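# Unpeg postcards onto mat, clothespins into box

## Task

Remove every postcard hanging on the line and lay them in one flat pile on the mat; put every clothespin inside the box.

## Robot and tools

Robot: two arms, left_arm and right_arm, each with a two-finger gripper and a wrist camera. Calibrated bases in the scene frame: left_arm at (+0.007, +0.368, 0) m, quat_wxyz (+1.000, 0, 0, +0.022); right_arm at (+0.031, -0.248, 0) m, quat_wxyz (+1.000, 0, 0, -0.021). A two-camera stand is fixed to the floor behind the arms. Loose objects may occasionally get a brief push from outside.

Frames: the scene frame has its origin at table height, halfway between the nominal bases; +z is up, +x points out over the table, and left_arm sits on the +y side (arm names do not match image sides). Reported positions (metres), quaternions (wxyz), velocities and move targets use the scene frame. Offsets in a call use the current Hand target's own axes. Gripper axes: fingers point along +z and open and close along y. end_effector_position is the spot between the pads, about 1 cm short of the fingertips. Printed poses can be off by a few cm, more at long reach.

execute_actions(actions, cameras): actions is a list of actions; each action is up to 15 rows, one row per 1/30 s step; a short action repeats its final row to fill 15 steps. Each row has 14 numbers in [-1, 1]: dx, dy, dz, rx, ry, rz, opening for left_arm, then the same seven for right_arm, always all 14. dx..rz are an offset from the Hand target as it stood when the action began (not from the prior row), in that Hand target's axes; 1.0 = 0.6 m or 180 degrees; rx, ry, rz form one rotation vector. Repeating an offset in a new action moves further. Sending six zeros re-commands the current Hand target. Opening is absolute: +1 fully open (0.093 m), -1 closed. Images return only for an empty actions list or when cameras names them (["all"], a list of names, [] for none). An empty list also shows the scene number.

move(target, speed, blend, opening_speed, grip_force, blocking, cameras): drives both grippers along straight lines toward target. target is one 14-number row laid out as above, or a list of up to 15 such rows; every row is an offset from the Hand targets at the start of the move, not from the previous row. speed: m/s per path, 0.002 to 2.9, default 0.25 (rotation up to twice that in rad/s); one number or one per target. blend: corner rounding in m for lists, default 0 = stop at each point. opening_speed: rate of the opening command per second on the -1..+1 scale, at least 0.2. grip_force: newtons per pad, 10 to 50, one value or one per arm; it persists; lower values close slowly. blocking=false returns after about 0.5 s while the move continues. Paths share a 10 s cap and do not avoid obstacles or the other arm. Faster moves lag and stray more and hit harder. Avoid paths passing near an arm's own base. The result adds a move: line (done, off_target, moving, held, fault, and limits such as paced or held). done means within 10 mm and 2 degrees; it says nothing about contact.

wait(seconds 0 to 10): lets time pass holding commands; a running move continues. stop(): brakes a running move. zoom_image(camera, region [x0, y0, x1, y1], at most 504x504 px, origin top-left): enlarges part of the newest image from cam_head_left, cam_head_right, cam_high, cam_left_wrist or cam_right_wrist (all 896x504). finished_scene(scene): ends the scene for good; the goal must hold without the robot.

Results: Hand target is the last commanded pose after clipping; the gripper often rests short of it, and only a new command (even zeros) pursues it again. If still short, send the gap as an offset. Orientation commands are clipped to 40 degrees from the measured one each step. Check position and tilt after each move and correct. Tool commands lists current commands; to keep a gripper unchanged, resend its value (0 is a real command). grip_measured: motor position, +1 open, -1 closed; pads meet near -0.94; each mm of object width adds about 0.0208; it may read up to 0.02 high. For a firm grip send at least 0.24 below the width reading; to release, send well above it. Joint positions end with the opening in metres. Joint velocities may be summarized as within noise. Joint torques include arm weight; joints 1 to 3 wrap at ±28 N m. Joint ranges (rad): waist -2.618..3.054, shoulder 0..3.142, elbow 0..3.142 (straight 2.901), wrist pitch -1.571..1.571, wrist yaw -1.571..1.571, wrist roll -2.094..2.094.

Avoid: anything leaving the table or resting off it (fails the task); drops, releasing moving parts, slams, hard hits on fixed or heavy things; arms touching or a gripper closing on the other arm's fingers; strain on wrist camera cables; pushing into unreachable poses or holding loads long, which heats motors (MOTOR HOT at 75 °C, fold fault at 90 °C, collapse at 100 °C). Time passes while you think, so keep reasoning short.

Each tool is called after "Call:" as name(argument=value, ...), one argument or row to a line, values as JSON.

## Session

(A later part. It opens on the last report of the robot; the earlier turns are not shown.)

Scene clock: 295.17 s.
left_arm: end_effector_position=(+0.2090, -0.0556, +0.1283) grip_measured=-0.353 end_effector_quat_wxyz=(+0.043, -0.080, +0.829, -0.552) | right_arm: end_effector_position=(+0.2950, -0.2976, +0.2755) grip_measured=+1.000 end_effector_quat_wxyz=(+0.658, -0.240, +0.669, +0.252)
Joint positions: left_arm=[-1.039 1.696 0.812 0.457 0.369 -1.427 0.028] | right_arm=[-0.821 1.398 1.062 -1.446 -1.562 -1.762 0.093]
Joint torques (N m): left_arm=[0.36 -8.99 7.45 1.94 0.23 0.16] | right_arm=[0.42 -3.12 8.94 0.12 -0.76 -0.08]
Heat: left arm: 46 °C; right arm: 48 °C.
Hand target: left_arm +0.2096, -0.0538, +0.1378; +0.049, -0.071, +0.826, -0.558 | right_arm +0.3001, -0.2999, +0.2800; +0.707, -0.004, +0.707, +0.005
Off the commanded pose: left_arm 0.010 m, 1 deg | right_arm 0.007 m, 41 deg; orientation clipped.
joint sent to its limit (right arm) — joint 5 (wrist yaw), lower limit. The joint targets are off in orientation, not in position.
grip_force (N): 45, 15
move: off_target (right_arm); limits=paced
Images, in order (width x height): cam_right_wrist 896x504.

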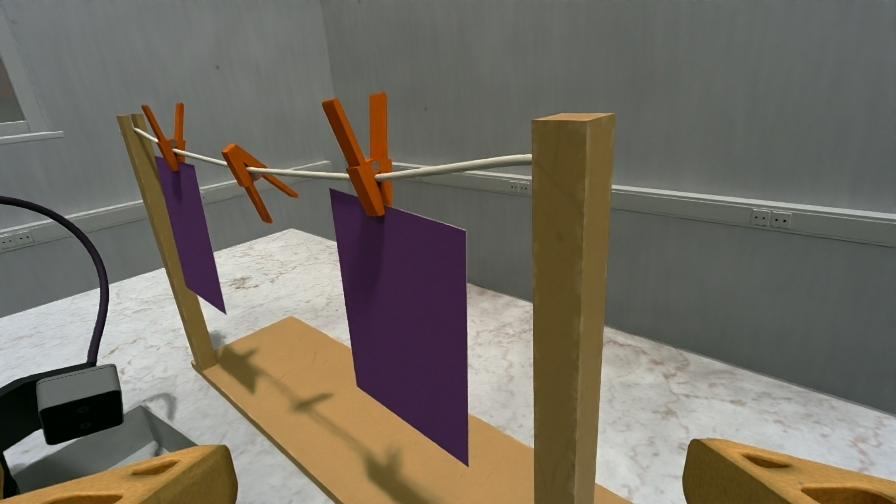

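Call:
execute_actions(
  actions=[],
)

Scene clock: 305.33 s.
left_arm: end_effector_position=(+0.2090, -0.0556, +0.1283) grip_measured=-0.353 end_effector_quat_wxyz=(+0.043, -0.080, +0.829, -0.552) | right_arm: end_effector_position=(+0.2950, -0.2977, +0.2755) grip_measured=+1.000 end_effector_quat_wxyz=(+0.658, -0.240, +0.669, +0.252)
Joint positions: left_arm=[-1.039 1.696 0.812 0.457 0.369 -1.427 0.028] | right_arm=[-0.821 1.398 1.062 -1.446 -1.562 -1.761 0.093]
Joint velocities: within noise
Joint torques (N m): left_arm=[0.32 -8.96 7.43 1.95 0.23 0.16] | right_arm=[0.44 -3.08 8.91 0.12 -0.76 -0.09]
Heat: left arm: 46 °C; right arm: 48 °C.
Hand target: left_arm +0.2096, -0.0538, +0.1378; +0.049, -0.071, +0.826, -0.558 | right_arm +0.3001, -0.2999, +0.2800; +0.707, -0.004, +0.707, +0.005
Tool commands: left_gripper/opening=-0.35 right_gripper/opening=+1.0
Off the commanded pose: left_arm 0.010 m, 1 deg | right_arm 0.007 m, 41 deg; orientation clipped.
grip_force (N): 45, 15

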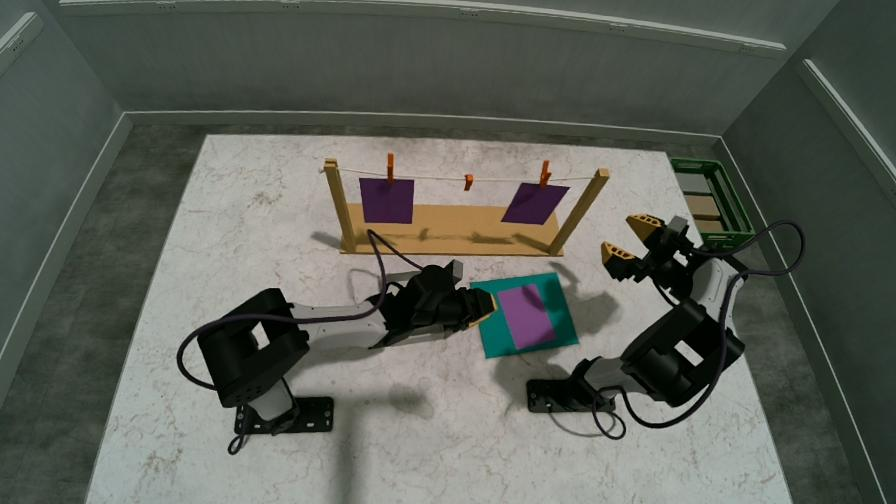

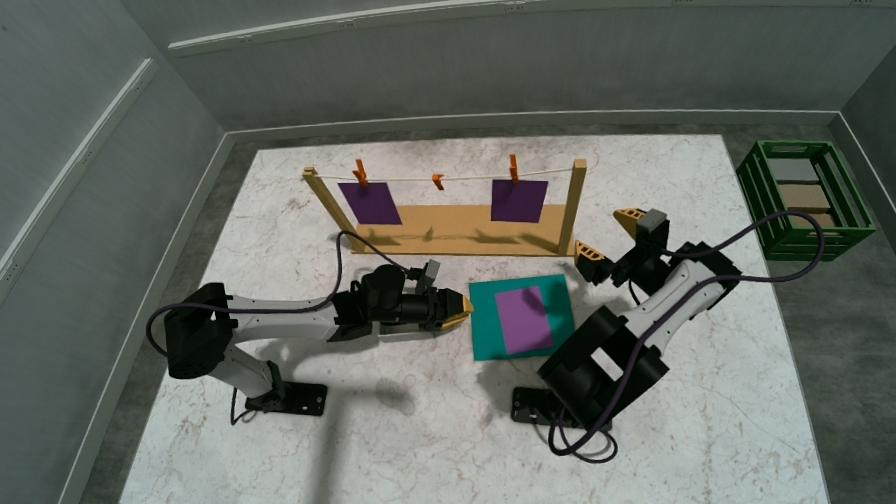

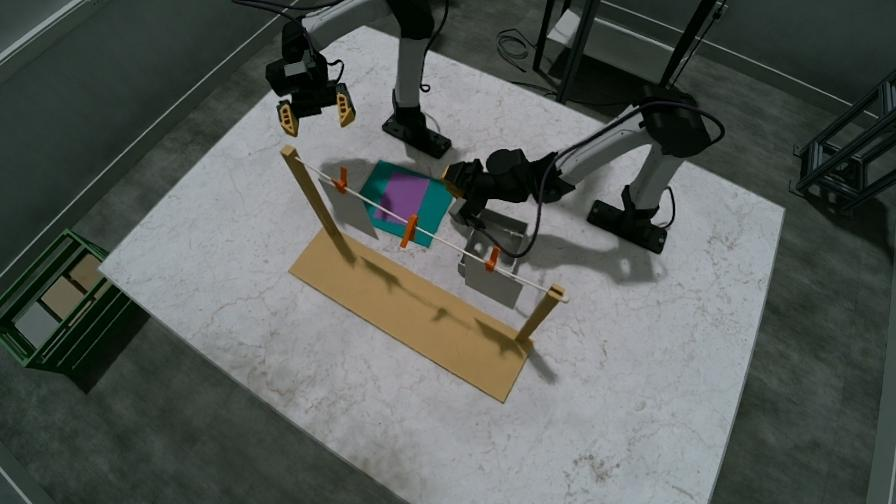

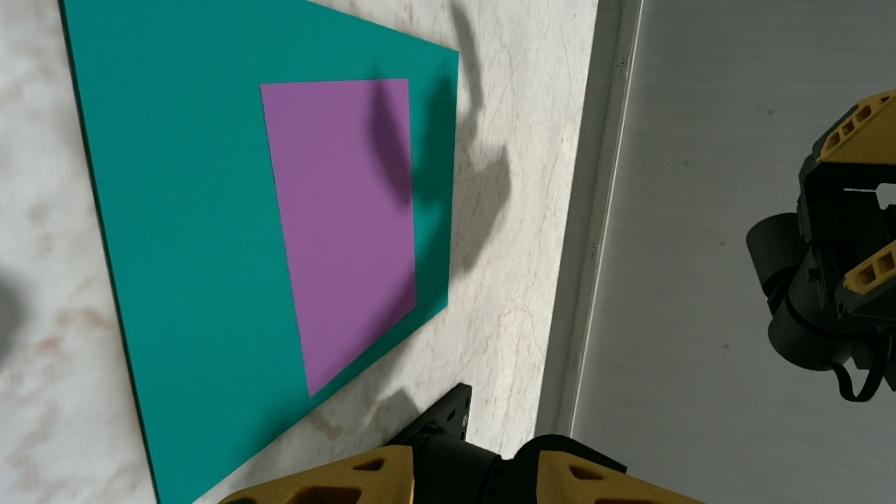

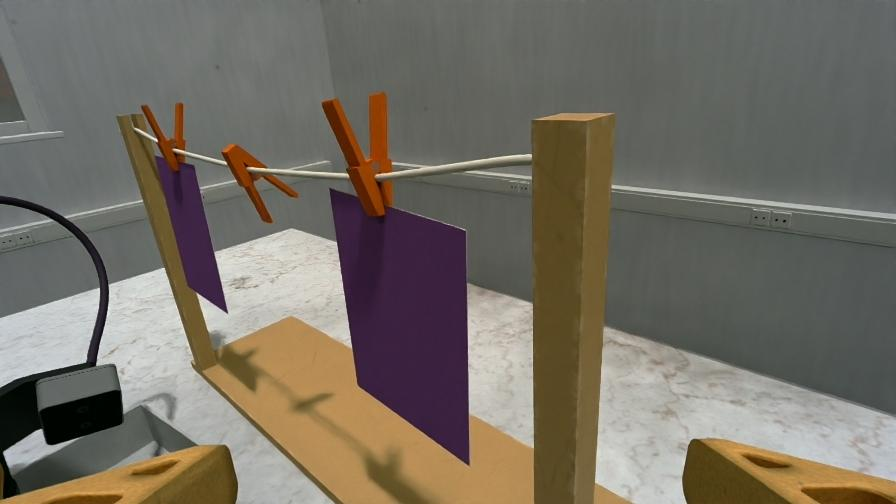

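Call:
zoom_image(
  camera="cam_right_wrist",
  region=[110, 80, 490, 300],
)

Call:
zoom_image(
  camera="cam_high",
  region=[270, 130, 590, 320],
)

Call:
zoom_image(
  camera="cam_head_right",
  region=[290, 130, 610, 320],
)

Call:
zoom_image(
  camera="cam_head_left",
  region=[310, 130, 630, 320],
)

Scaled by 1.326 from the camera's 896x504 image, which has a finer 1280x720 frame.

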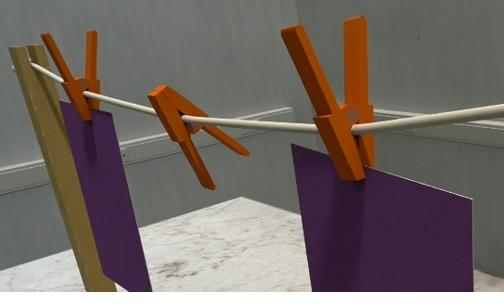

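Scaled by 1.575 from the camera's 896x504 image, which has a finer 1280x720 frame.

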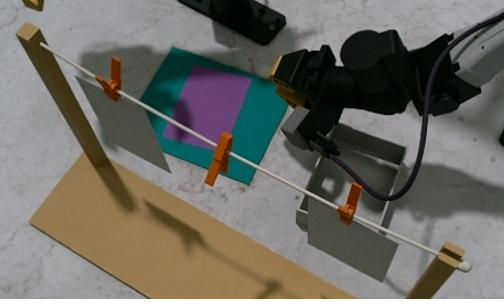

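Scaled by 1.575 from the camera's 896x504 image, which has a finer 1280x720 frame.

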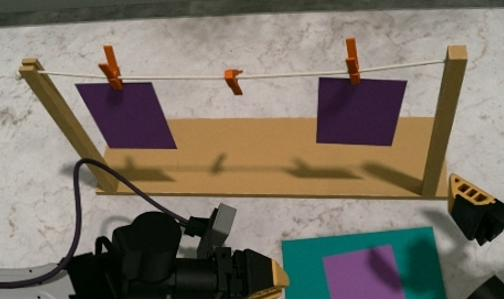

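Scaled by 1.575 from the camera's 896x504 image, which has a finer 1280x720 frame.

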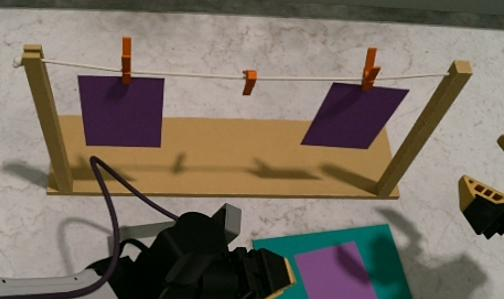

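Call:
move(
  target=[
    [-0.0157,-0.0475,-0.1148,0,0,0,-0.35,0,0,0,0,0,0,1],
    [-0.0898,-0.0333,-0.15,0.0731,-0.1173,0.4868,-0.35,0,0,0,0,0,0,1],
  ],
  blend=[0.03,0],
  speed=0.25,
  cameras=["cam_left_wrist"],
)

Scene clock: 333.43 s.
left_arm: end_effector_position=(+0.2495, +0.0296, +0.1930) grip_measured=-0.352 end_effector_quat_wxyz=(+0.557, +0.423, +0.568, -0.434) | right_arm: end_effector_position=(+0.2978, -0.3009, +0.2747) grip_measured=+1.000 end_effector_quat_wxyz=(+0.657, -0.239, +0.669, +0.252)
Joint positions: left_arm=[-0.77 1.562 0.506 1.053 0.576 -0.019 0.028] | right_arm=[-0.821 1.398 1.062 -1.389 -1.562 -1.703 0.093]
Joint torques (N m): left_arm=[0.35 -4.05 5.97 2.22 0.15 0.13] | right_arm=[0.5 -4.62 8.02 0.16 -0.77 -0.06]
Heat: left arm: 46 °C; right arm: 49 °C.
Hand target: left_arm +0.2496, +0.0305, +0.1899; +0.561, +0.430, +0.562, -0.430 | right_arm +0.3001, -0.2999, +0.2800; +0.707, -0.004, +0.707, +0.005
Off the commanded pose: left_arm 0.003 m, 1 deg | right_arm 0.006 m, 40 deg.
joint sent to its limit (right arm) — joint 5 (wrist yaw), lower limit. The joint targets are off in orientation, not in position.
grip_force (N): 45, 15
move: off_target (right_arm)
Images, in order (width x height): cam_left_wrist 896x504.

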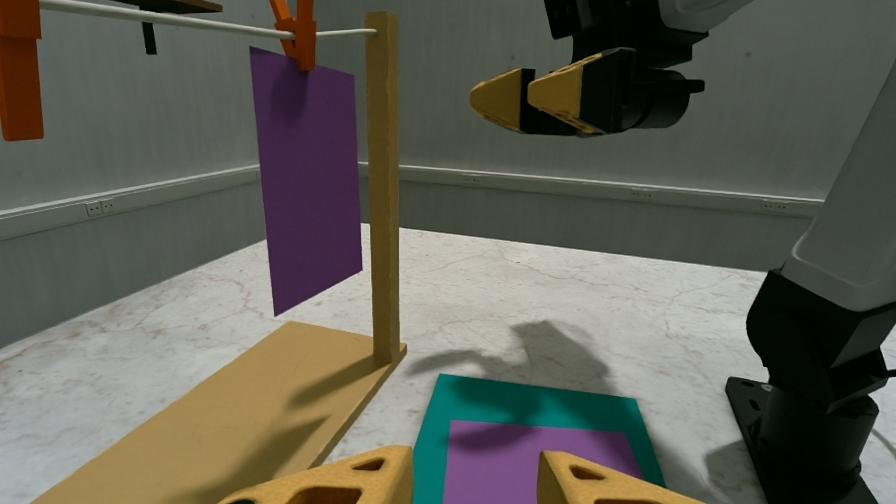

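Call:
move(
  target=[0.0083,0.133,0.1695,-0.0833,0,0,-0.316,0,0,0,0,0,0,1],
  speed=0.2,
  cameras=["cam_left_wrist"],
)

Scene clock: 346.93 s.
left_arm: end_effector_position=(+0.3481, -0.0431, +0.1885) grip_measured=-0.318 end_effector_quat_wxyz=(+0.610, +0.352, +0.609, -0.364) | right_arm: end_effector_position=(+0.2979, -0.3010, +0.2747) grip_measured=+1.000 end_effector_quat_wxyz=(+0.657, -0.239, +0.669, +0.252)
Joint positions: left_arm=[-0.838 1.932 0.929 1.014 0.267 -0.018 0.03] | right_arm=[-0.821 1.398 1.062 -1.386 -1.562 -1.701 0.093]
Joint torques (N m): left_arm=[-0.49 -7.06 8.7 1.99 -0.13 0.1] | right_arm=[0.5 -4.7 8.02 0.18 -0.77 -0.06]
Heat: left arm: 44 °C; right arm: 49 °C.
Hand target: left_arm +0.3530, -0.0470, +0.1849; +0.612, +0.353, +0.613, -0.353 | right_arm +0.3001, -0.2999, +0.2800; +0.707, -0.004, +0.707, +0.005
Off the commanded pose: left_arm 0.007 m, 1 deg | right_arm 0.006 m, 40 deg.
joint sent to its limit (right arm) — joint 5 (wrist yaw), lower limit. The joint targets are off in orientation, not in position.
grip_force (N): 45, 15
move: off_target (right_arm)
Images, in order (width x height): cam_left_wrist 896x504.

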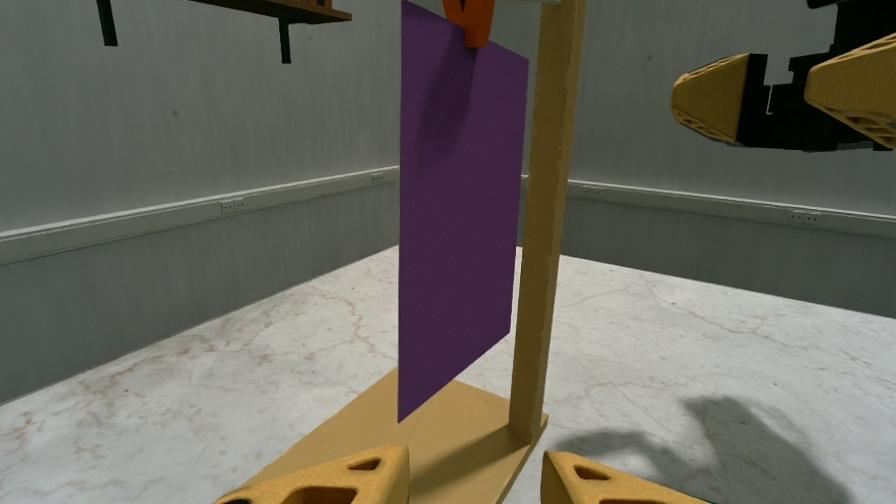

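Call:
move(
  target=[-0.0135,0.0165,0.0415,-0.0833,0,0,-0.316,0,0,0,0,0,0,1],
  speed=0.15,
  cameras=["cam_left_wrist"],
)

Scene clock: 358.60 s.
left_arm: end_effector_position=(+0.3694, -0.0606, +0.1972) grip_measured=-0.318 end_effector_quat_wxyz=(+0.652, +0.269, +0.649, -0.283) | right_arm: end_effector_position=(+0.2980, -0.3011, +0.2747) grip_measured=+1.000 end_effector_quat_wxyz=(+0.657, -0.239, +0.669, +0.252)
Joint positions: left_arm=[-0.94 1.98 1.047 0.945 -0.094 -0.016 0.03] | right_arm=[-0.821 1.398 1.062 -1.385 -1.562 -1.7 0.093]
Joint torques (N m): left_arm=[-0.38 -7.6 9.11 2 -0.11 0.09] | right_arm=[0.5 -4.74 7.98 0.19 -0.77 -0.05]
Heat: left arm: 44 °C; right arm: 49 °C.
Hand target: left_arm +0.3742, -0.0635, +0.1930; +0.653, +0.270, +0.654, -0.270 | right_arm +0.3001, -0.2999, +0.2800; +0.707, -0.004, +0.707, +0.005
Off the commanded pose: left_arm 0.007 m, 2 deg | right_arm 0.006 m, 40 deg.
joint sent to its limit (right arm) — joint 5 (wrist yaw), lower limit. The joint targets are off in orientation, not in position.
grip_force (N): 45, 15
move: off_target (right_arm)
Images, in order (width x height): cam_left_wrist 896x504.

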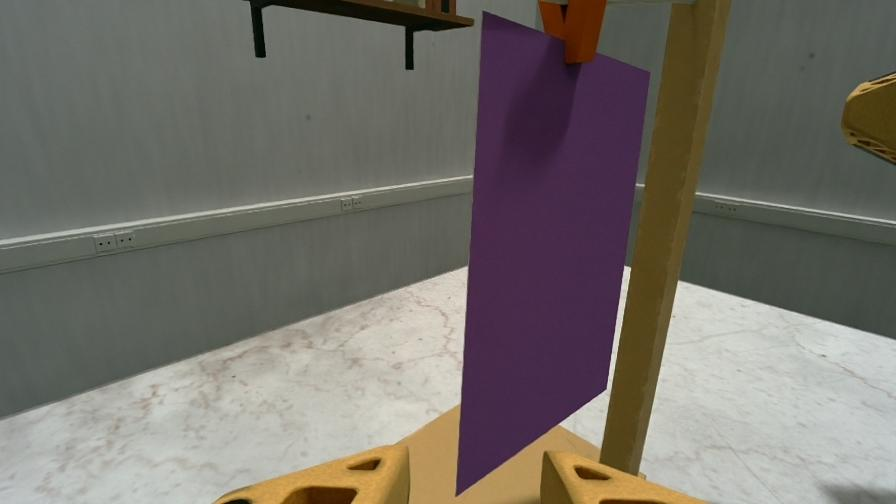

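Call:
move(
  target=[-0.005,0.005,0.103,0,0,0,-0.316,0,0,0,0,0,0,1],
  speed=0.08,
  cameras=["cam_left_wrist"],
)

Scene clock: 365.80 s.
left_arm: end_effector_position=(+0.4141, -0.1028, +0.2018) grip_measured=-0.318 end_effector_quat_wxyz=(+0.655, +0.265, +0.651, -0.279) | right_arm: end_effector_position=(+0.2980, -0.3011, +0.2747) grip_measured=+1.000 end_effector_quat_wxyz=(+0.657, -0.239, +0.669, +0.252)
Joint positions: left_arm=[-0.927 2.16 1.359 0.814 -0.094 -0.015 0.03] | right_arm=[-0.821 1.398 1.062 -1.385 -1.562 -1.699 0.093]
Joint torques (N m): left_arm=[0.35 -9.13 9.65 2.02 0.09 0.08] | right_arm=[0.54 -4.75 7.95 0.18 -0.77 -0.05]
Heat: left arm: 44 °C; right arm: 49 °C.
Hand target: left_arm +0.4200, -0.1051, +0.1960; +0.653, +0.270, +0.654, -0.270 | right_arm +0.3001, -0.2999, +0.2800; +0.707, -0.004, +0.707, +0.005
Off the commanded pose: left_arm 0.009 m, 1 deg | right_arm 0.006 m, 40 deg.
joint sent to its limit (right arm) — joint 5 (wrist yaw), lower limit. The joint targets are off in orientation, not in position.
grip_force (N): 45, 15
move: off_target (right_arm)
Images, in order (width x height): cam_left_wrist 896x504.

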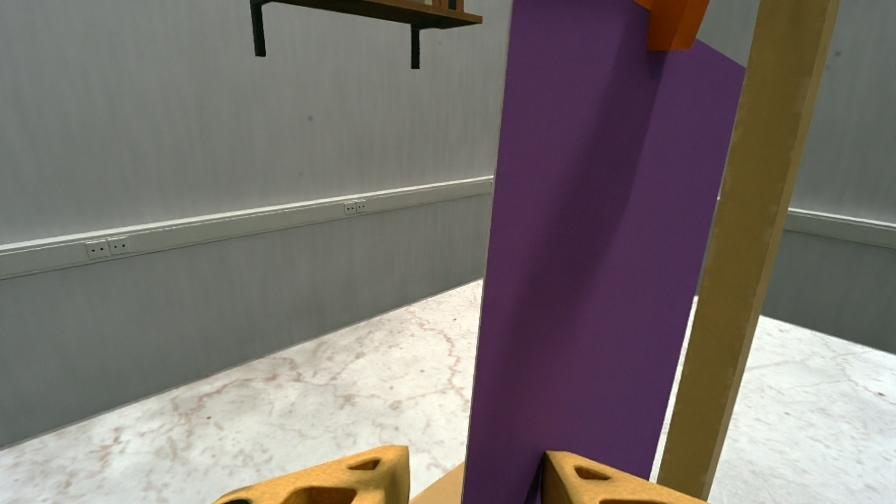

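Call:
move(
  target=[0,0,0,0,0,0,-0.75,0,0,0,0,0,0,1],
  grip_force=15,
  cameras=["cam_left_wrist"],
)

Scene clock: 371.23 s.
left_arm: end_effector_position=(+0.4141, -0.1028, +0.2016) grip_measured=-0.748 end_effector_quat_wxyz=(+0.654, +0.265, +0.651, -0.279) | right_arm: end_effector_position=(+0.2980, -0.3011, +0.2746) grip_measured=+1.000 end_effector_quat_wxyz=(+0.657, -0.239, +0.669, +0.252)
Joint positions: left_arm=[-0.927 2.16 1.359 0.813 -0.094 -0.015 0.009] | right_arm=[-0.821 1.398 1.062 -1.384 -1.562 -1.699 0.093]
Joint torques (N m): left_arm=[0.27 -9.18 9.68 2.02 0.08 0.08] | right_arm=[0.5 -4.74 7.95 0.18 -0.77 -0.05]
Heat: left arm: 45 °C; right arm: 49 °C.
Hand target: left_arm +0.4200, -0.1051, +0.1960; +0.653, +0.270, +0.654, -0.270 | right_arm +0.3001, -0.2999, +0.2800; +0.707, -0.004, +0.707, +0.005
Off the commanded pose: left_arm 0.008 m, 1 deg | right_arm 0.006 m, 40 deg.
joint sent to its limit (right arm) — joint 5 (wrist yaw), lower limit. The joint targets are off in orientation, not in position.
grip_force (N): 15, 15
move: off_target (right_arm)
Images, in order (width x height): cam_left_wrist 896x504.

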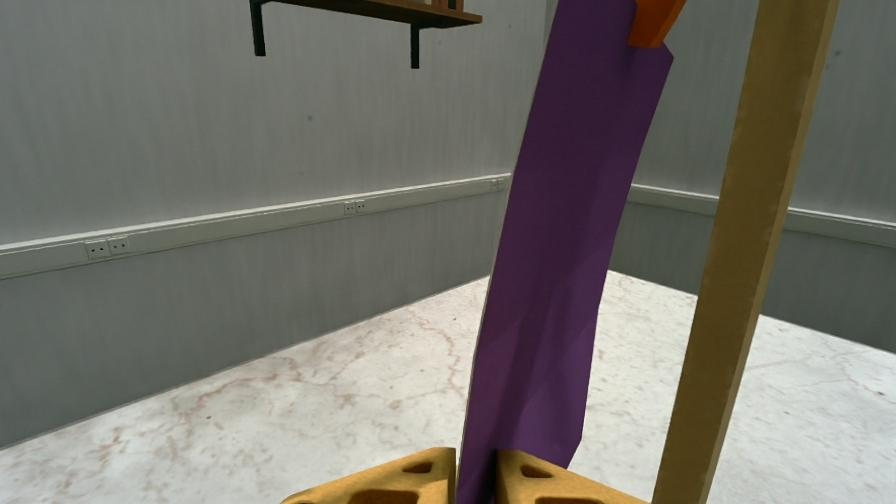

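Close fully, then pull down like before.

Call:
move(
  target=[0,0,0,0,0,0,-1,0,0,0,0,0,0,1],
)

Call:
move(
  target=[0.045,0,0,0,0,0,-1,0,0,0,0,0,0,1],
  grip_force=45,
  speed=0.04,
  cameras=["cam_left_wrist"],
)

Scene clock: 374.20 s.
left_arm: end_effector_position=(+0.4137, -0.1040, +0.2033) grip_measured=-0.945 end_effector_quat_wxyz=(+0.655, +0.267, +0.649, -0.281) | right_arm: end_effector_position=(+0.2980, -0.3011, +0.2746) grip_measured=+1.000 end_effector_quat_wxyz=(+0.657, -0.239, +0.669, +0.252)
Joint positions: left_arm=[-0.927 2.16 1.363 0.813 -0.088 -0.013 0] | right_arm=[-0.821 1.398 1.062 -1.384 -1.562 -1.699 0.093]
Joint torques (N m): left_arm=[0.32 -9.18 9.35 2.01 0 0.04] | right_arm=[0.49 -4.74 7.94 0.18 -0.77 -0.05]
Heat: left arm: 45 °C; right arm: 49 °C.
Hand target: left_arm +0.4199, -0.1051, +0.1959; +0.653, +0.270, +0.654, -0.270 | right_arm +0.3001, -0.2999, +0.2800; +0.707, -0.004, +0.707, +0.005
Off the commanded pose: left_arm 0.010 m, 1 deg | right_arm 0.006 m, 40 deg.
joint sent to its limit (right arm) — joint 5 (wrist yaw), lower limit. The joint targets are off in orientation, not in position.
grip_force (N): 15, 15
move: off_target (right_arm)

Scene clock: 375.27 s.
left_arm: end_effector_position=(+0.4149, -0.1072, +0.1970) grip_measured=-0.971 end_effector_quat_wxyz=(+0.667, +0.262, +0.634, -0.290) | right_arm: end_effector_position=(+0.2980, -0.3011, +0.2746) grip_measured=+1.000 end_effector_quat_wxyz=(+0.657, -0.239, +0.669, +0.252)
Joint positions: left_arm=[-0.927 2.206 1.363 0.902 -0.081 -0.013 0] | right_arm=[-0.821 1.398 1.062 -1.384 -1.562 -1.699 0.093]
Joint torques (N m): left_arm=[0.35 -8.64 6.5 1.96 -0.04 0.06] | right_arm=[0.51 -4.72 7.97 0.18 -0.78 -0.06]
Heat: left arm: 45 °C; right arm: 49 °C.
Hand target: left_arm +0.4199, -0.1051, +0.1689; +0.653, +0.270, +0.654, -0.270 | right_arm +0.3001, -0.2999, +0.2800; +0.707, -0.004, +0.707, +0.005
Off the commanded pose: left_arm 0.029 m, 4 deg | right_arm 0.006 m, 40 deg.
joint sent to its limit (right arm) — joint 5 (wrist yaw), lower limit. The joint targets are off in orientation, not in position.
grip_force (N): 45, 45
move: off_target (left_arm, right_arm)
Images, in order (width x height): cam_left_wrist 896x504.

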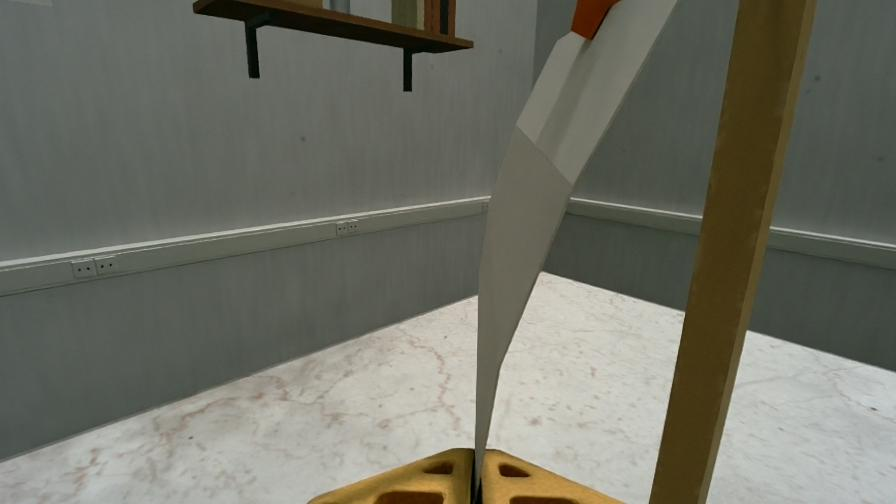

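Call:
move(
  target=[0.042,0,0,0,0,0,-1,0,0,0,0,0,0,1],
  speed=0.04,
  cameras=["cam_left_wrist"],
)

Scene clock: 378.13 s.
left_arm: end_effector_position=(+0.4141, -0.1086, +0.1882) grip_measured=-0.971 end_effector_quat_wxyz=(+0.680, +0.258, +0.617, -0.299) | right_arm: end_effector_position=(+0.2980, -0.3011, +0.2746) grip_measured=+1.000 end_effector_quat_wxyz=(+0.657, -0.239, +0.669, +0.252)
Joint positions: left_arm=[-0.927 2.255 1.352 1.008 -0.072 -0.011 0] | right_arm=[-0.821 1.398 1.062 -1.384 -1.562 -1.699 0.093]
Joint torques (N m): left_arm=[0.34 -8.12 5.15 1.7 -0.13 0.04] | right_arm=[0.49 -4.74 7.97 0.17 -0.78 -0.05]
Heat: left arm: 46 °C; right arm: 49 °C.
Hand target: left_arm +0.4199, -0.1051, +0.1437; +0.653, +0.270, +0.654, -0.270 | right_arm +0.3001, -0.2999, +0.2800; +0.707, -0.004, +0.707, +0.005
Off the commanded pose: left_arm 0.045 m, 6 deg | right_arm 0.006 m, 40 deg.
joint sent to its limit (right arm) — joint 5 (wrist yaw), lower limit. The joint targets are off in orientation, not in position.
grip_force (N): 45, 45
move: off_target (left_arm, right_arm)
Images, in order (width x height): cam_left_wrist 896x504.

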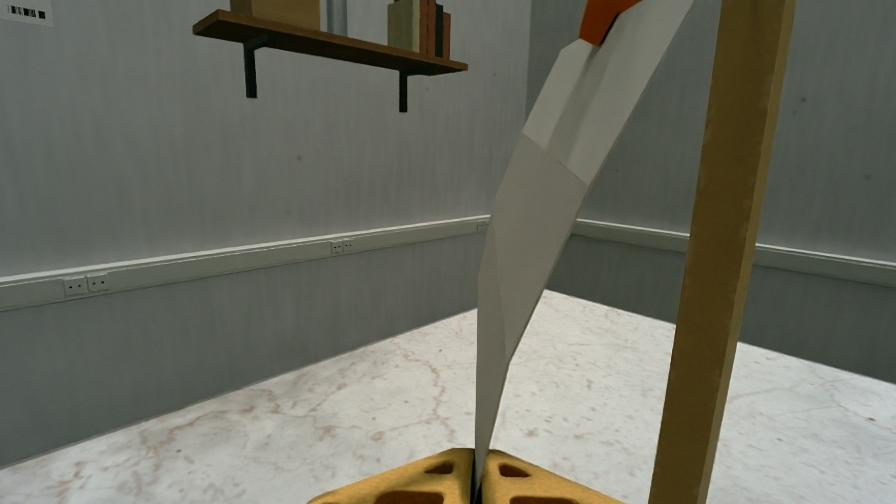

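Call:
move(
  target=[0.042,0,0,0,0,0,-1,0,0,0,0,0,0,1],
  speed=0.04,
  cameras=["cam_left_wrist"],
)

Scene clock: 380.57 s.
left_arm: end_effector_position=(+0.4104, -0.1090, +0.1810) grip_measured=-0.971 end_effector_quat_wxyz=(+0.694, +0.253, +0.598, -0.311) | right_arm: end_effector_position=(+0.2980, -0.3011, +0.2746) grip_measured=+1.000 end_effector_quat_wxyz=(+0.657, -0.239, +0.669, +0.252)
Joint positions: left_arm=[-0.929 2.302 1.338 1.123 -0.064 -0.01 0] | right_arm=[-0.821 1.398 1.062 -1.384 -1.562 -1.699 0.093]
Joint torques (N m): left_arm=[0.55 -7.38 4.27 1.33 -0.23 0.05] | right_arm=[0.5 -4.75 7.94 0.18 -0.77 -0.05]
Heat: left arm: 46 °C; right arm: 49 °C.
Hand target: left_arm +0.4199, -0.1050, +0.1184; +0.653, +0.270, +0.654, -0.270 | right_arm +0.3001, -0.2999, +0.2800; +0.707, -0.004, +0.707, +0.005
Off the commanded pose: left_arm 0.063 m, 9 deg | right_arm 0.006 m, 40 deg.
joint sent to its limit (right arm) — joint 5 (wrist yaw), lower limit. The joint targets are off in orientation, not in position.
grip_force (N): 45, 45
move: off_target (left_arm, right_arm)
Images, in order (width x height): cam_left_wrist 896x504.

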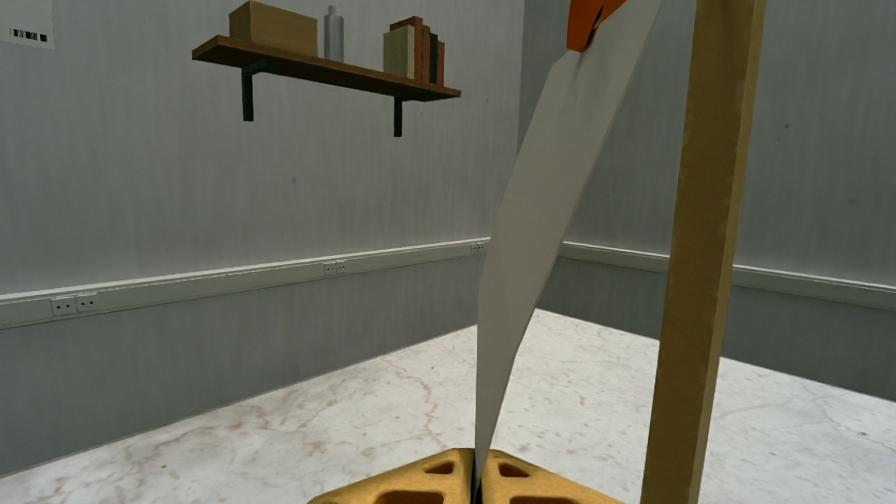

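Call:
move(
  target=[0.035,0,0,0,0,0,-1,0,0,0,0,0,0,1],
  speed=0.04,
  cameras=["cam_left_wrist"],
)

Scene clock: 382.83 s.
left_arm: end_effector_position=(+0.4129, -0.1060, +0.1011) grip_measured=-0.971 end_effector_quat_wxyz=(+0.648, +0.276, +0.652, -0.281) | right_arm: end_effector_position=(+0.2980, -0.3011, +0.2746) grip_measured=+1.000 end_effector_quat_wxyz=(+0.657, -0.239, +0.669, +0.252)
Joint positions: left_arm=[-0.925 2.403 1.313 1.087 -0.073 -0.01 0] | right_arm=[-0.821 1.398 1.062 -1.384 -1.562 -1.699 0.093]
Joint torques (N m): left_arm=[0.28 -9.88 8.28 2.18 -0.15 0.02] | right_arm=[0.5 -4.72 7.95 0.18 -0.77 -0.05]
Heat: left arm: 46 °C; right arm: 49 °C.
Hand target: left_arm +0.4199, -0.1050, +0.0976; +0.653, +0.270, +0.654, -0.270 | right_arm +0.3001, -0.2999, +0.2800; +0.707, -0.004, +0.707, +0.005
Off the commanded pose: left_arm 0.008 m, 2 deg | right_arm 0.006 m, 40 deg.
joint sent to its limit (right arm) — joint 5 (wrist yaw), lower limit. The joint targets are off in orientation, not in position.
grip_force (N): 45, 45
move: off_target (right_arm)
Images, in order (width x height): cam_left_wrist 896x504.

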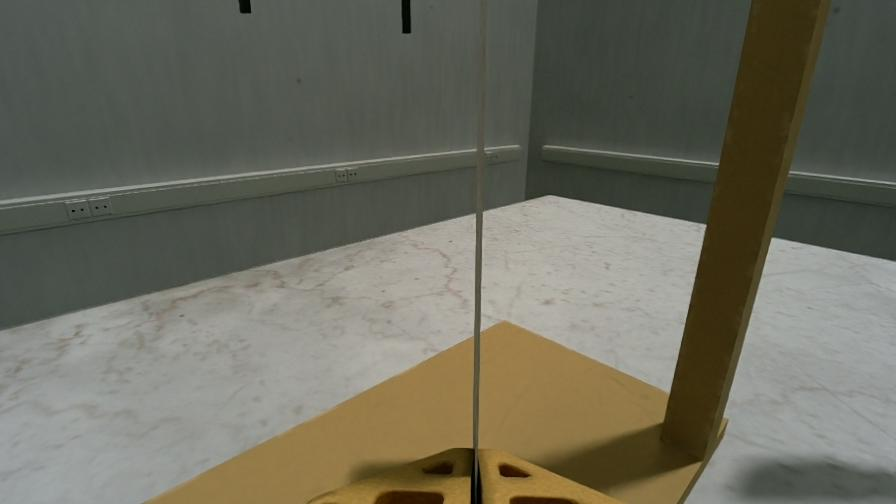

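Call:
move(
  target=[
    [-0.0373,-0.053,-0.2298,0.12,0,0,-1,0,0,0,0,0,0,1],
    [-0.1373,-0.0766,-0.324,0.194,0,0,-1,0,0,0,0,0,0,1],
  ],
  speed=0.15,
  blend=[0.03,0],
  cameras=["cam_left_wrist","cam_head_left","cam_high"],
)

Scene clock: 389.80 s.
left_arm: end_effector_position=(+0.2514, -0.0032, +0.1750) grip_measured=-0.971 end_effector_quat_wxyz=(+0.540, +0.450, +0.547, -0.455) | right_arm: end_effector_position=(+0.2980, -0.3011, +0.2746) grip_measured=+1.000 end_effector_quat_wxyz=(+0.657, -0.239, +0.669, +0.252)
Joint positions: left_arm=[-0.808 1.744 0.604 1.135 0.624 -0.01 0] | right_arm=[-0.821 1.398 1.062 -1.384 -1.562 -1.699 0.093]
Joint torques (N m): left_arm=[0.32 -8.35 5.67 1.9 0.18 0.02] | right_arm=[0.5 -4.71 7.95 0.19 -0.77 -0.06]
Heat: left arm: 47 °C; right arm: 49 °C.
Hand target: left_arm +0.2498, -0.0004, +0.1800; +0.542, +0.453, +0.543, -0.454 | right_arm +0.3001, -0.2999, +0.2800; +0.707, -0.004, +0.707, +0.005
Off the commanded pose: left_arm 0.006 m, 1 deg | right_arm 0.006 m, 40 deg.
joint sent to its limit (right arm) — joint 5 (wrist yaw), lower limit. The joint targets are off in orientation, not in position.
grip_force (N): 45, 45
move: off_target (right_arm)
Images, in order (width x height): cam_head_left 896x504, cam_high 896x504, cam_left_wrist 896x504.

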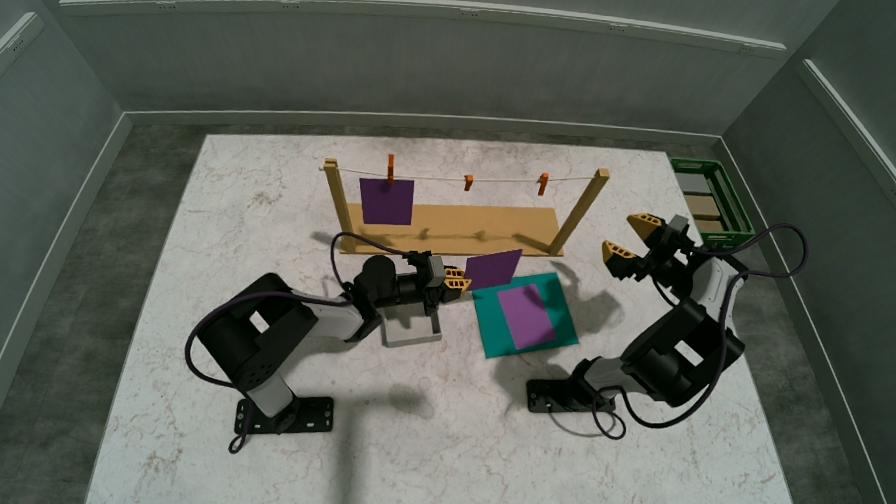

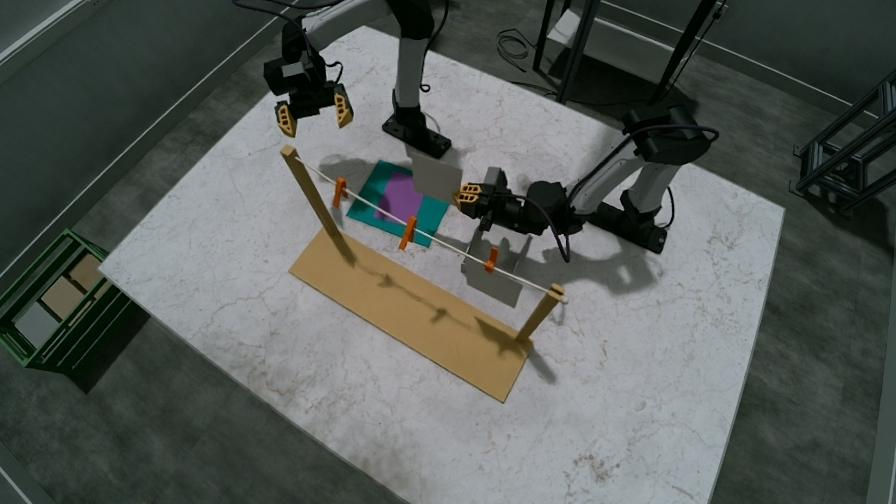

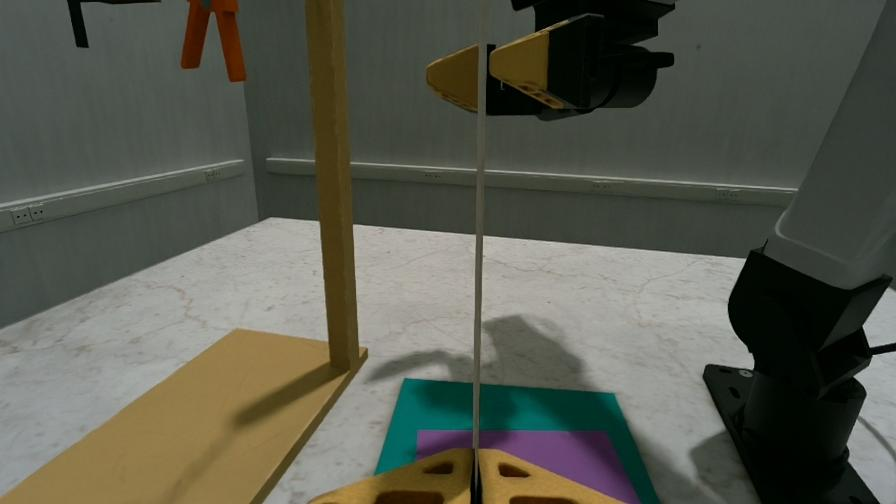

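Call:
move(
  target=[0,-0.0836,0.1376,-0.1738,0.1738,-0.4777,-1,0,0,0,0,0,0,1],
  speed=0.2,
  cameras=["cam_left_wrist","cam_head_left"],
)

Scene clock: 398.40 s.
left_arm: end_effector_position=(+0.2163, -0.0856, +0.1797) grip_measured=-0.972 end_effector_quat_wxyz=(+0.045, -0.079, +0.902, -0.422) | right_arm: end_effector_position=(+0.2980, -0.3011, +0.2746) grip_measured=+1.000 end_effector_quat_wxyz=(+0.657, -0.239, +0.669, +0.252)
Joint positions: left_arm=[-1.1 1.76 1.373 -0.333 0.246 -1.343 0] | right_arm=[-0.821 1.398 1.062 -1.384 -1.562 -1.699 0.093]
Joint torques (N m): left_arm=[-0.46 -6.83 10.26 1.72 0.22 -0.08] | right_arm=[0.5 -4.77 7.97 0.18 -0.78 -0.06]
Heat: left arm: 47 °C; right arm: 49 °C.
Hand target: left_arm +0.2151, -0.0905, +0.1802; +0.037, -0.081, +0.903, -0.421 | right_arm +0.3001, -0.2999, +0.2800; +0.707, -0.004, +0.707, +0.005
Off the commanded pose: left_arm 0.005 m, 1 deg | right_arm 0.006 m, 40 deg.
joint sent to its limit (right arm) — joint 5 (wrist yaw), lower limit. The joint targets are off in orientation, not in position.
grip_force (N): 45, 45
move: off_target (right_arm)
Images, in order (width x height): cam_head_left 896x504, cam_left_wrist 896x504.

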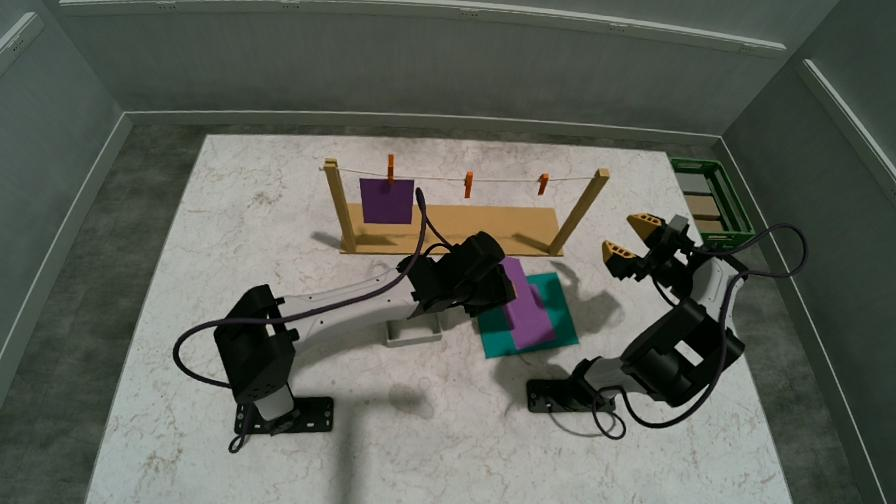

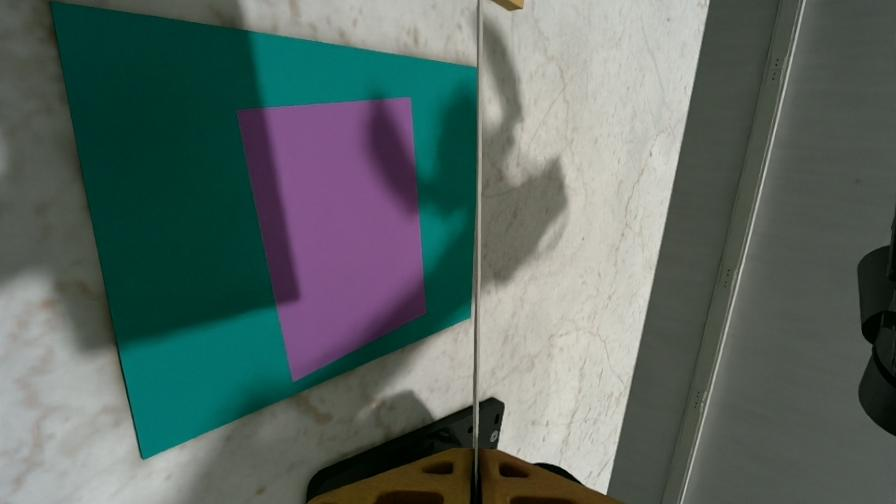

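Call:
move(
  target=[-0.0007,0.1061,0.159,0,0,0,-1,0,0,0,0,0,0,1],
  speed=0.12,
  cameras=["cam_left_wrist","cam_head_left"],
)

Scene clock: 402.87 s.
left_arm: end_effector_position=(+0.2214, -0.1199, +0.0789) grip_measured=-0.972 end_effector_quat_wxyz=(+0.035, -0.077, +0.902, -0.423) | right_arm: end_effector_position=(+0.2980, -0.3011, +0.2746) grip_measured=+1.000 end_effector_quat_wxyz=(+0.657, -0.239, +0.669, +0.252)
Joint positions: left_arm=[-1.123 2 1.272 0.008 0.246 -1.361 0] | right_arm=[-0.821 1.398 1.062 -1.384 -1.562 -1.699 0.093]
Joint torques (N m): left_arm=[-0.61 -8.01 7.01 2.02 0.05 -0.11] | right_arm=[0.47 -4.72 7.95 0.19 -0.78 -0.06]
Heat: left arm: 46 °C; right arm: 49 °C.
Hand target: left_arm +0.2210, -0.1221, +0.0701; +0.037, -0.081, +0.903, -0.421 | right_arm +0.3001, -0.2999, +0.2800; +0.707, -0.004, +0.707, +0.005
Off the commanded pose: left_arm 0.009 m, 1 deg | right_arm 0.006 m, 40 deg.
joint sent to its limit (right arm) — joint 5 (wrist yaw), lower limit. The joint targets are off in orientation, not in position.
grip_force (N): 45, 45
move: off_target (right_arm)
Images, in order (width x height): cam_head_left 896x504, cam_left_wrist 896x504.

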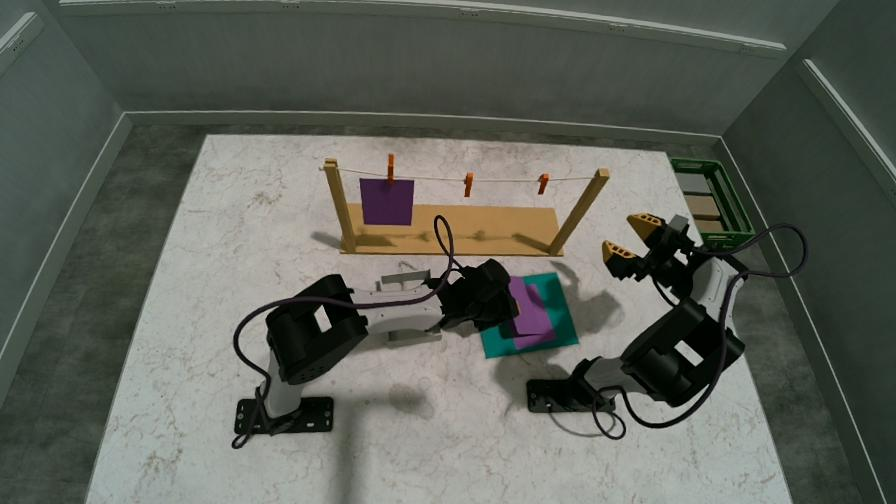

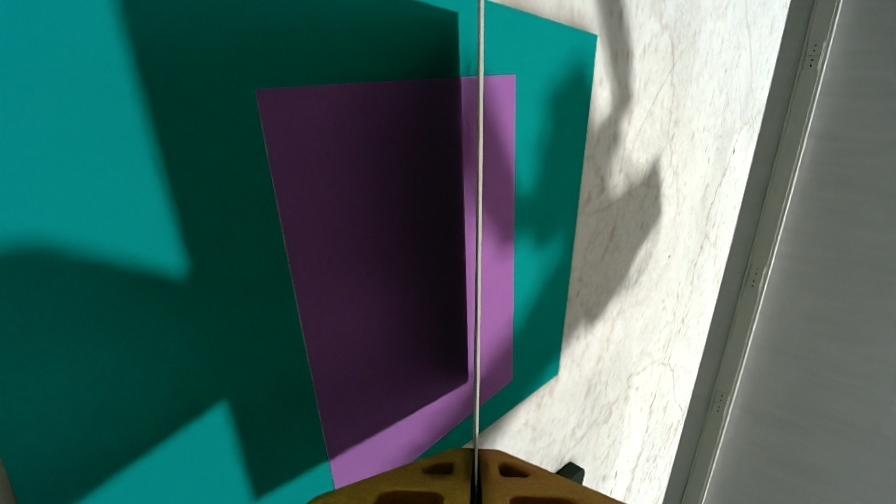

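Call:
move(
  target=[
    [0,0.0112,0.0281,0.0472,0,0,-1,0,0,0,0,0,0,1],
    [0,0.0225,0.0562,0.0944,0,0,-1,0,0,0,0,0,0,1],
  ],
  speed=0.06,
  blend=[0.01,0],
  cameras=["cam_left_wrist","cam_head_left"],
)

Scene clock: 410.30 s.
left_arm: end_effector_position=(+0.2253, -0.1407, +0.0487) grip_measured=-0.972 end_effector_quat_wxyz=(+0.053, -0.072, +0.828, -0.554) | right_arm: end_effector_position=(+0.2980, -0.3011, +0.2746) grip_measured=+1.000 end_effector_quat_wxyz=(+0.657, -0.239, +0.669, +0.252)
Joint positions: left_arm=[-1.123 2.168 1.078 0.681 0.285 -1.44 0] | right_arm=[-0.821 1.398 1.062 -1.384 -1.562 -1.699 0.093]
Joint torques (N m): left_arm=[-0.05 -8.16 5.72 2.21 0.18 -0.06] | right_arm=[0.53 -4.72 7.97 0.18 -0.76 -0.05]
Heat: left arm: 45 °C; right arm: 49 °C.
Hand target: left_arm +0.2241, -0.1391, +0.0381; +0.049, -0.074, +0.831, -0.550 | right_arm +0.3001, -0.2999, +0.2800; +0.707, -0.004, +0.707, +0.005
Off the commanded pose: left_arm 0.011 m, 1 deg | right_arm 0.006 m, 40 deg.
joint sent to its limit (right arm) — joint 5 (wrist yaw), lower limit. The joint targets are off in orientation, not in position.
grip_force (N): 45, 45
move: off_target (left_arm, right_arm)
Images, in order (width x height): cam_head_left 896x504, cam_left_wrist 896x504.

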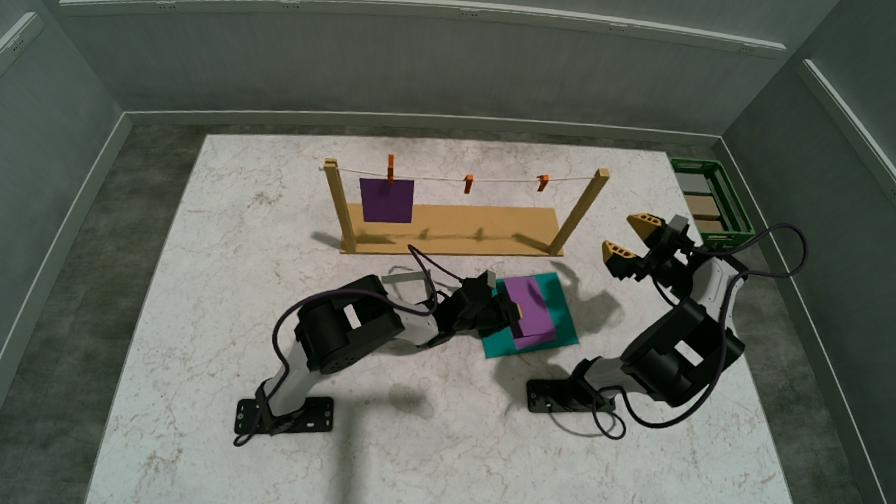

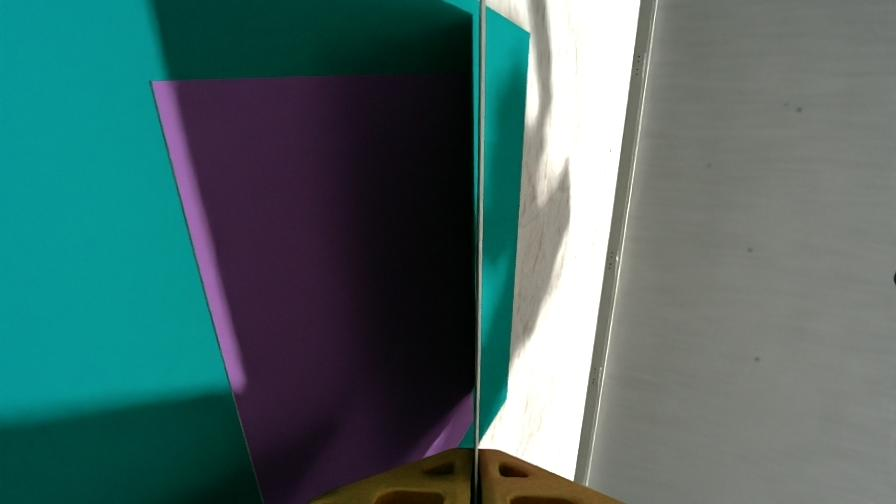

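Call:
move(
  target=[0,0.0216,0.0089,0,0,0,-1,0,0,0,0,0,0,1],
  speed=0.05,
  cameras=["cam_left_wrist"],
)

Scene clock: 413.67 s.
left_arm: end_effector_position=(+0.2266, -0.1441, +0.0442) grip_measured=-0.972 end_effector_quat_wxyz=(+0.057, -0.068, +0.819, -0.566) | right_arm: end_effector_position=(+0.2980, -0.3011, +0.2746) grip_measured=+1.000 end_effector_quat_wxyz=(+0.657, -0.239, +0.669, +0.252)
Joint positions: left_arm=[-1.123 2.205 1.078 0.751 0.289 -1.442 0] | right_arm=[-0.821 1.398 1.062 -1.384 -1.562 -1.699 0.093]
Joint torques (N m): left_arm=[-0.03 -7.97 5.16 2.08 0.14 -0.06] | right_arm=[0.49 -4.75 7.95 0.19 -0.76 -0.06]
Heat: left arm: 45 °C; right arm: 49 °C.
Hand target: left_arm +0.2241, -0.1389, +0.0242; +0.049, -0.074, +0.830, -0.550 | right_arm +0.3001, -0.2999, +0.2800; +0.707, -0.004, +0.707, +0.005
Off the commanded pose: left_arm 0.021 m, 3 deg | right_arm 0.006 m, 40 deg.
joint sent to its limit (right arm) — joint 5 (wrist yaw), lower limit. The joint targets are off in orientation, not in position.
grip_force (N): 45, 45
move: off_target (left_arm, right_arm)
Images, in order (width x height): cam_left_wrist 896x504.

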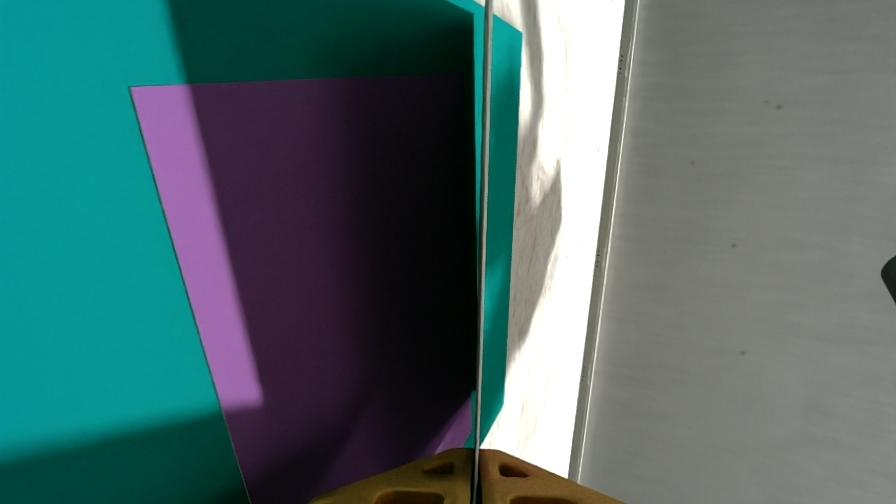

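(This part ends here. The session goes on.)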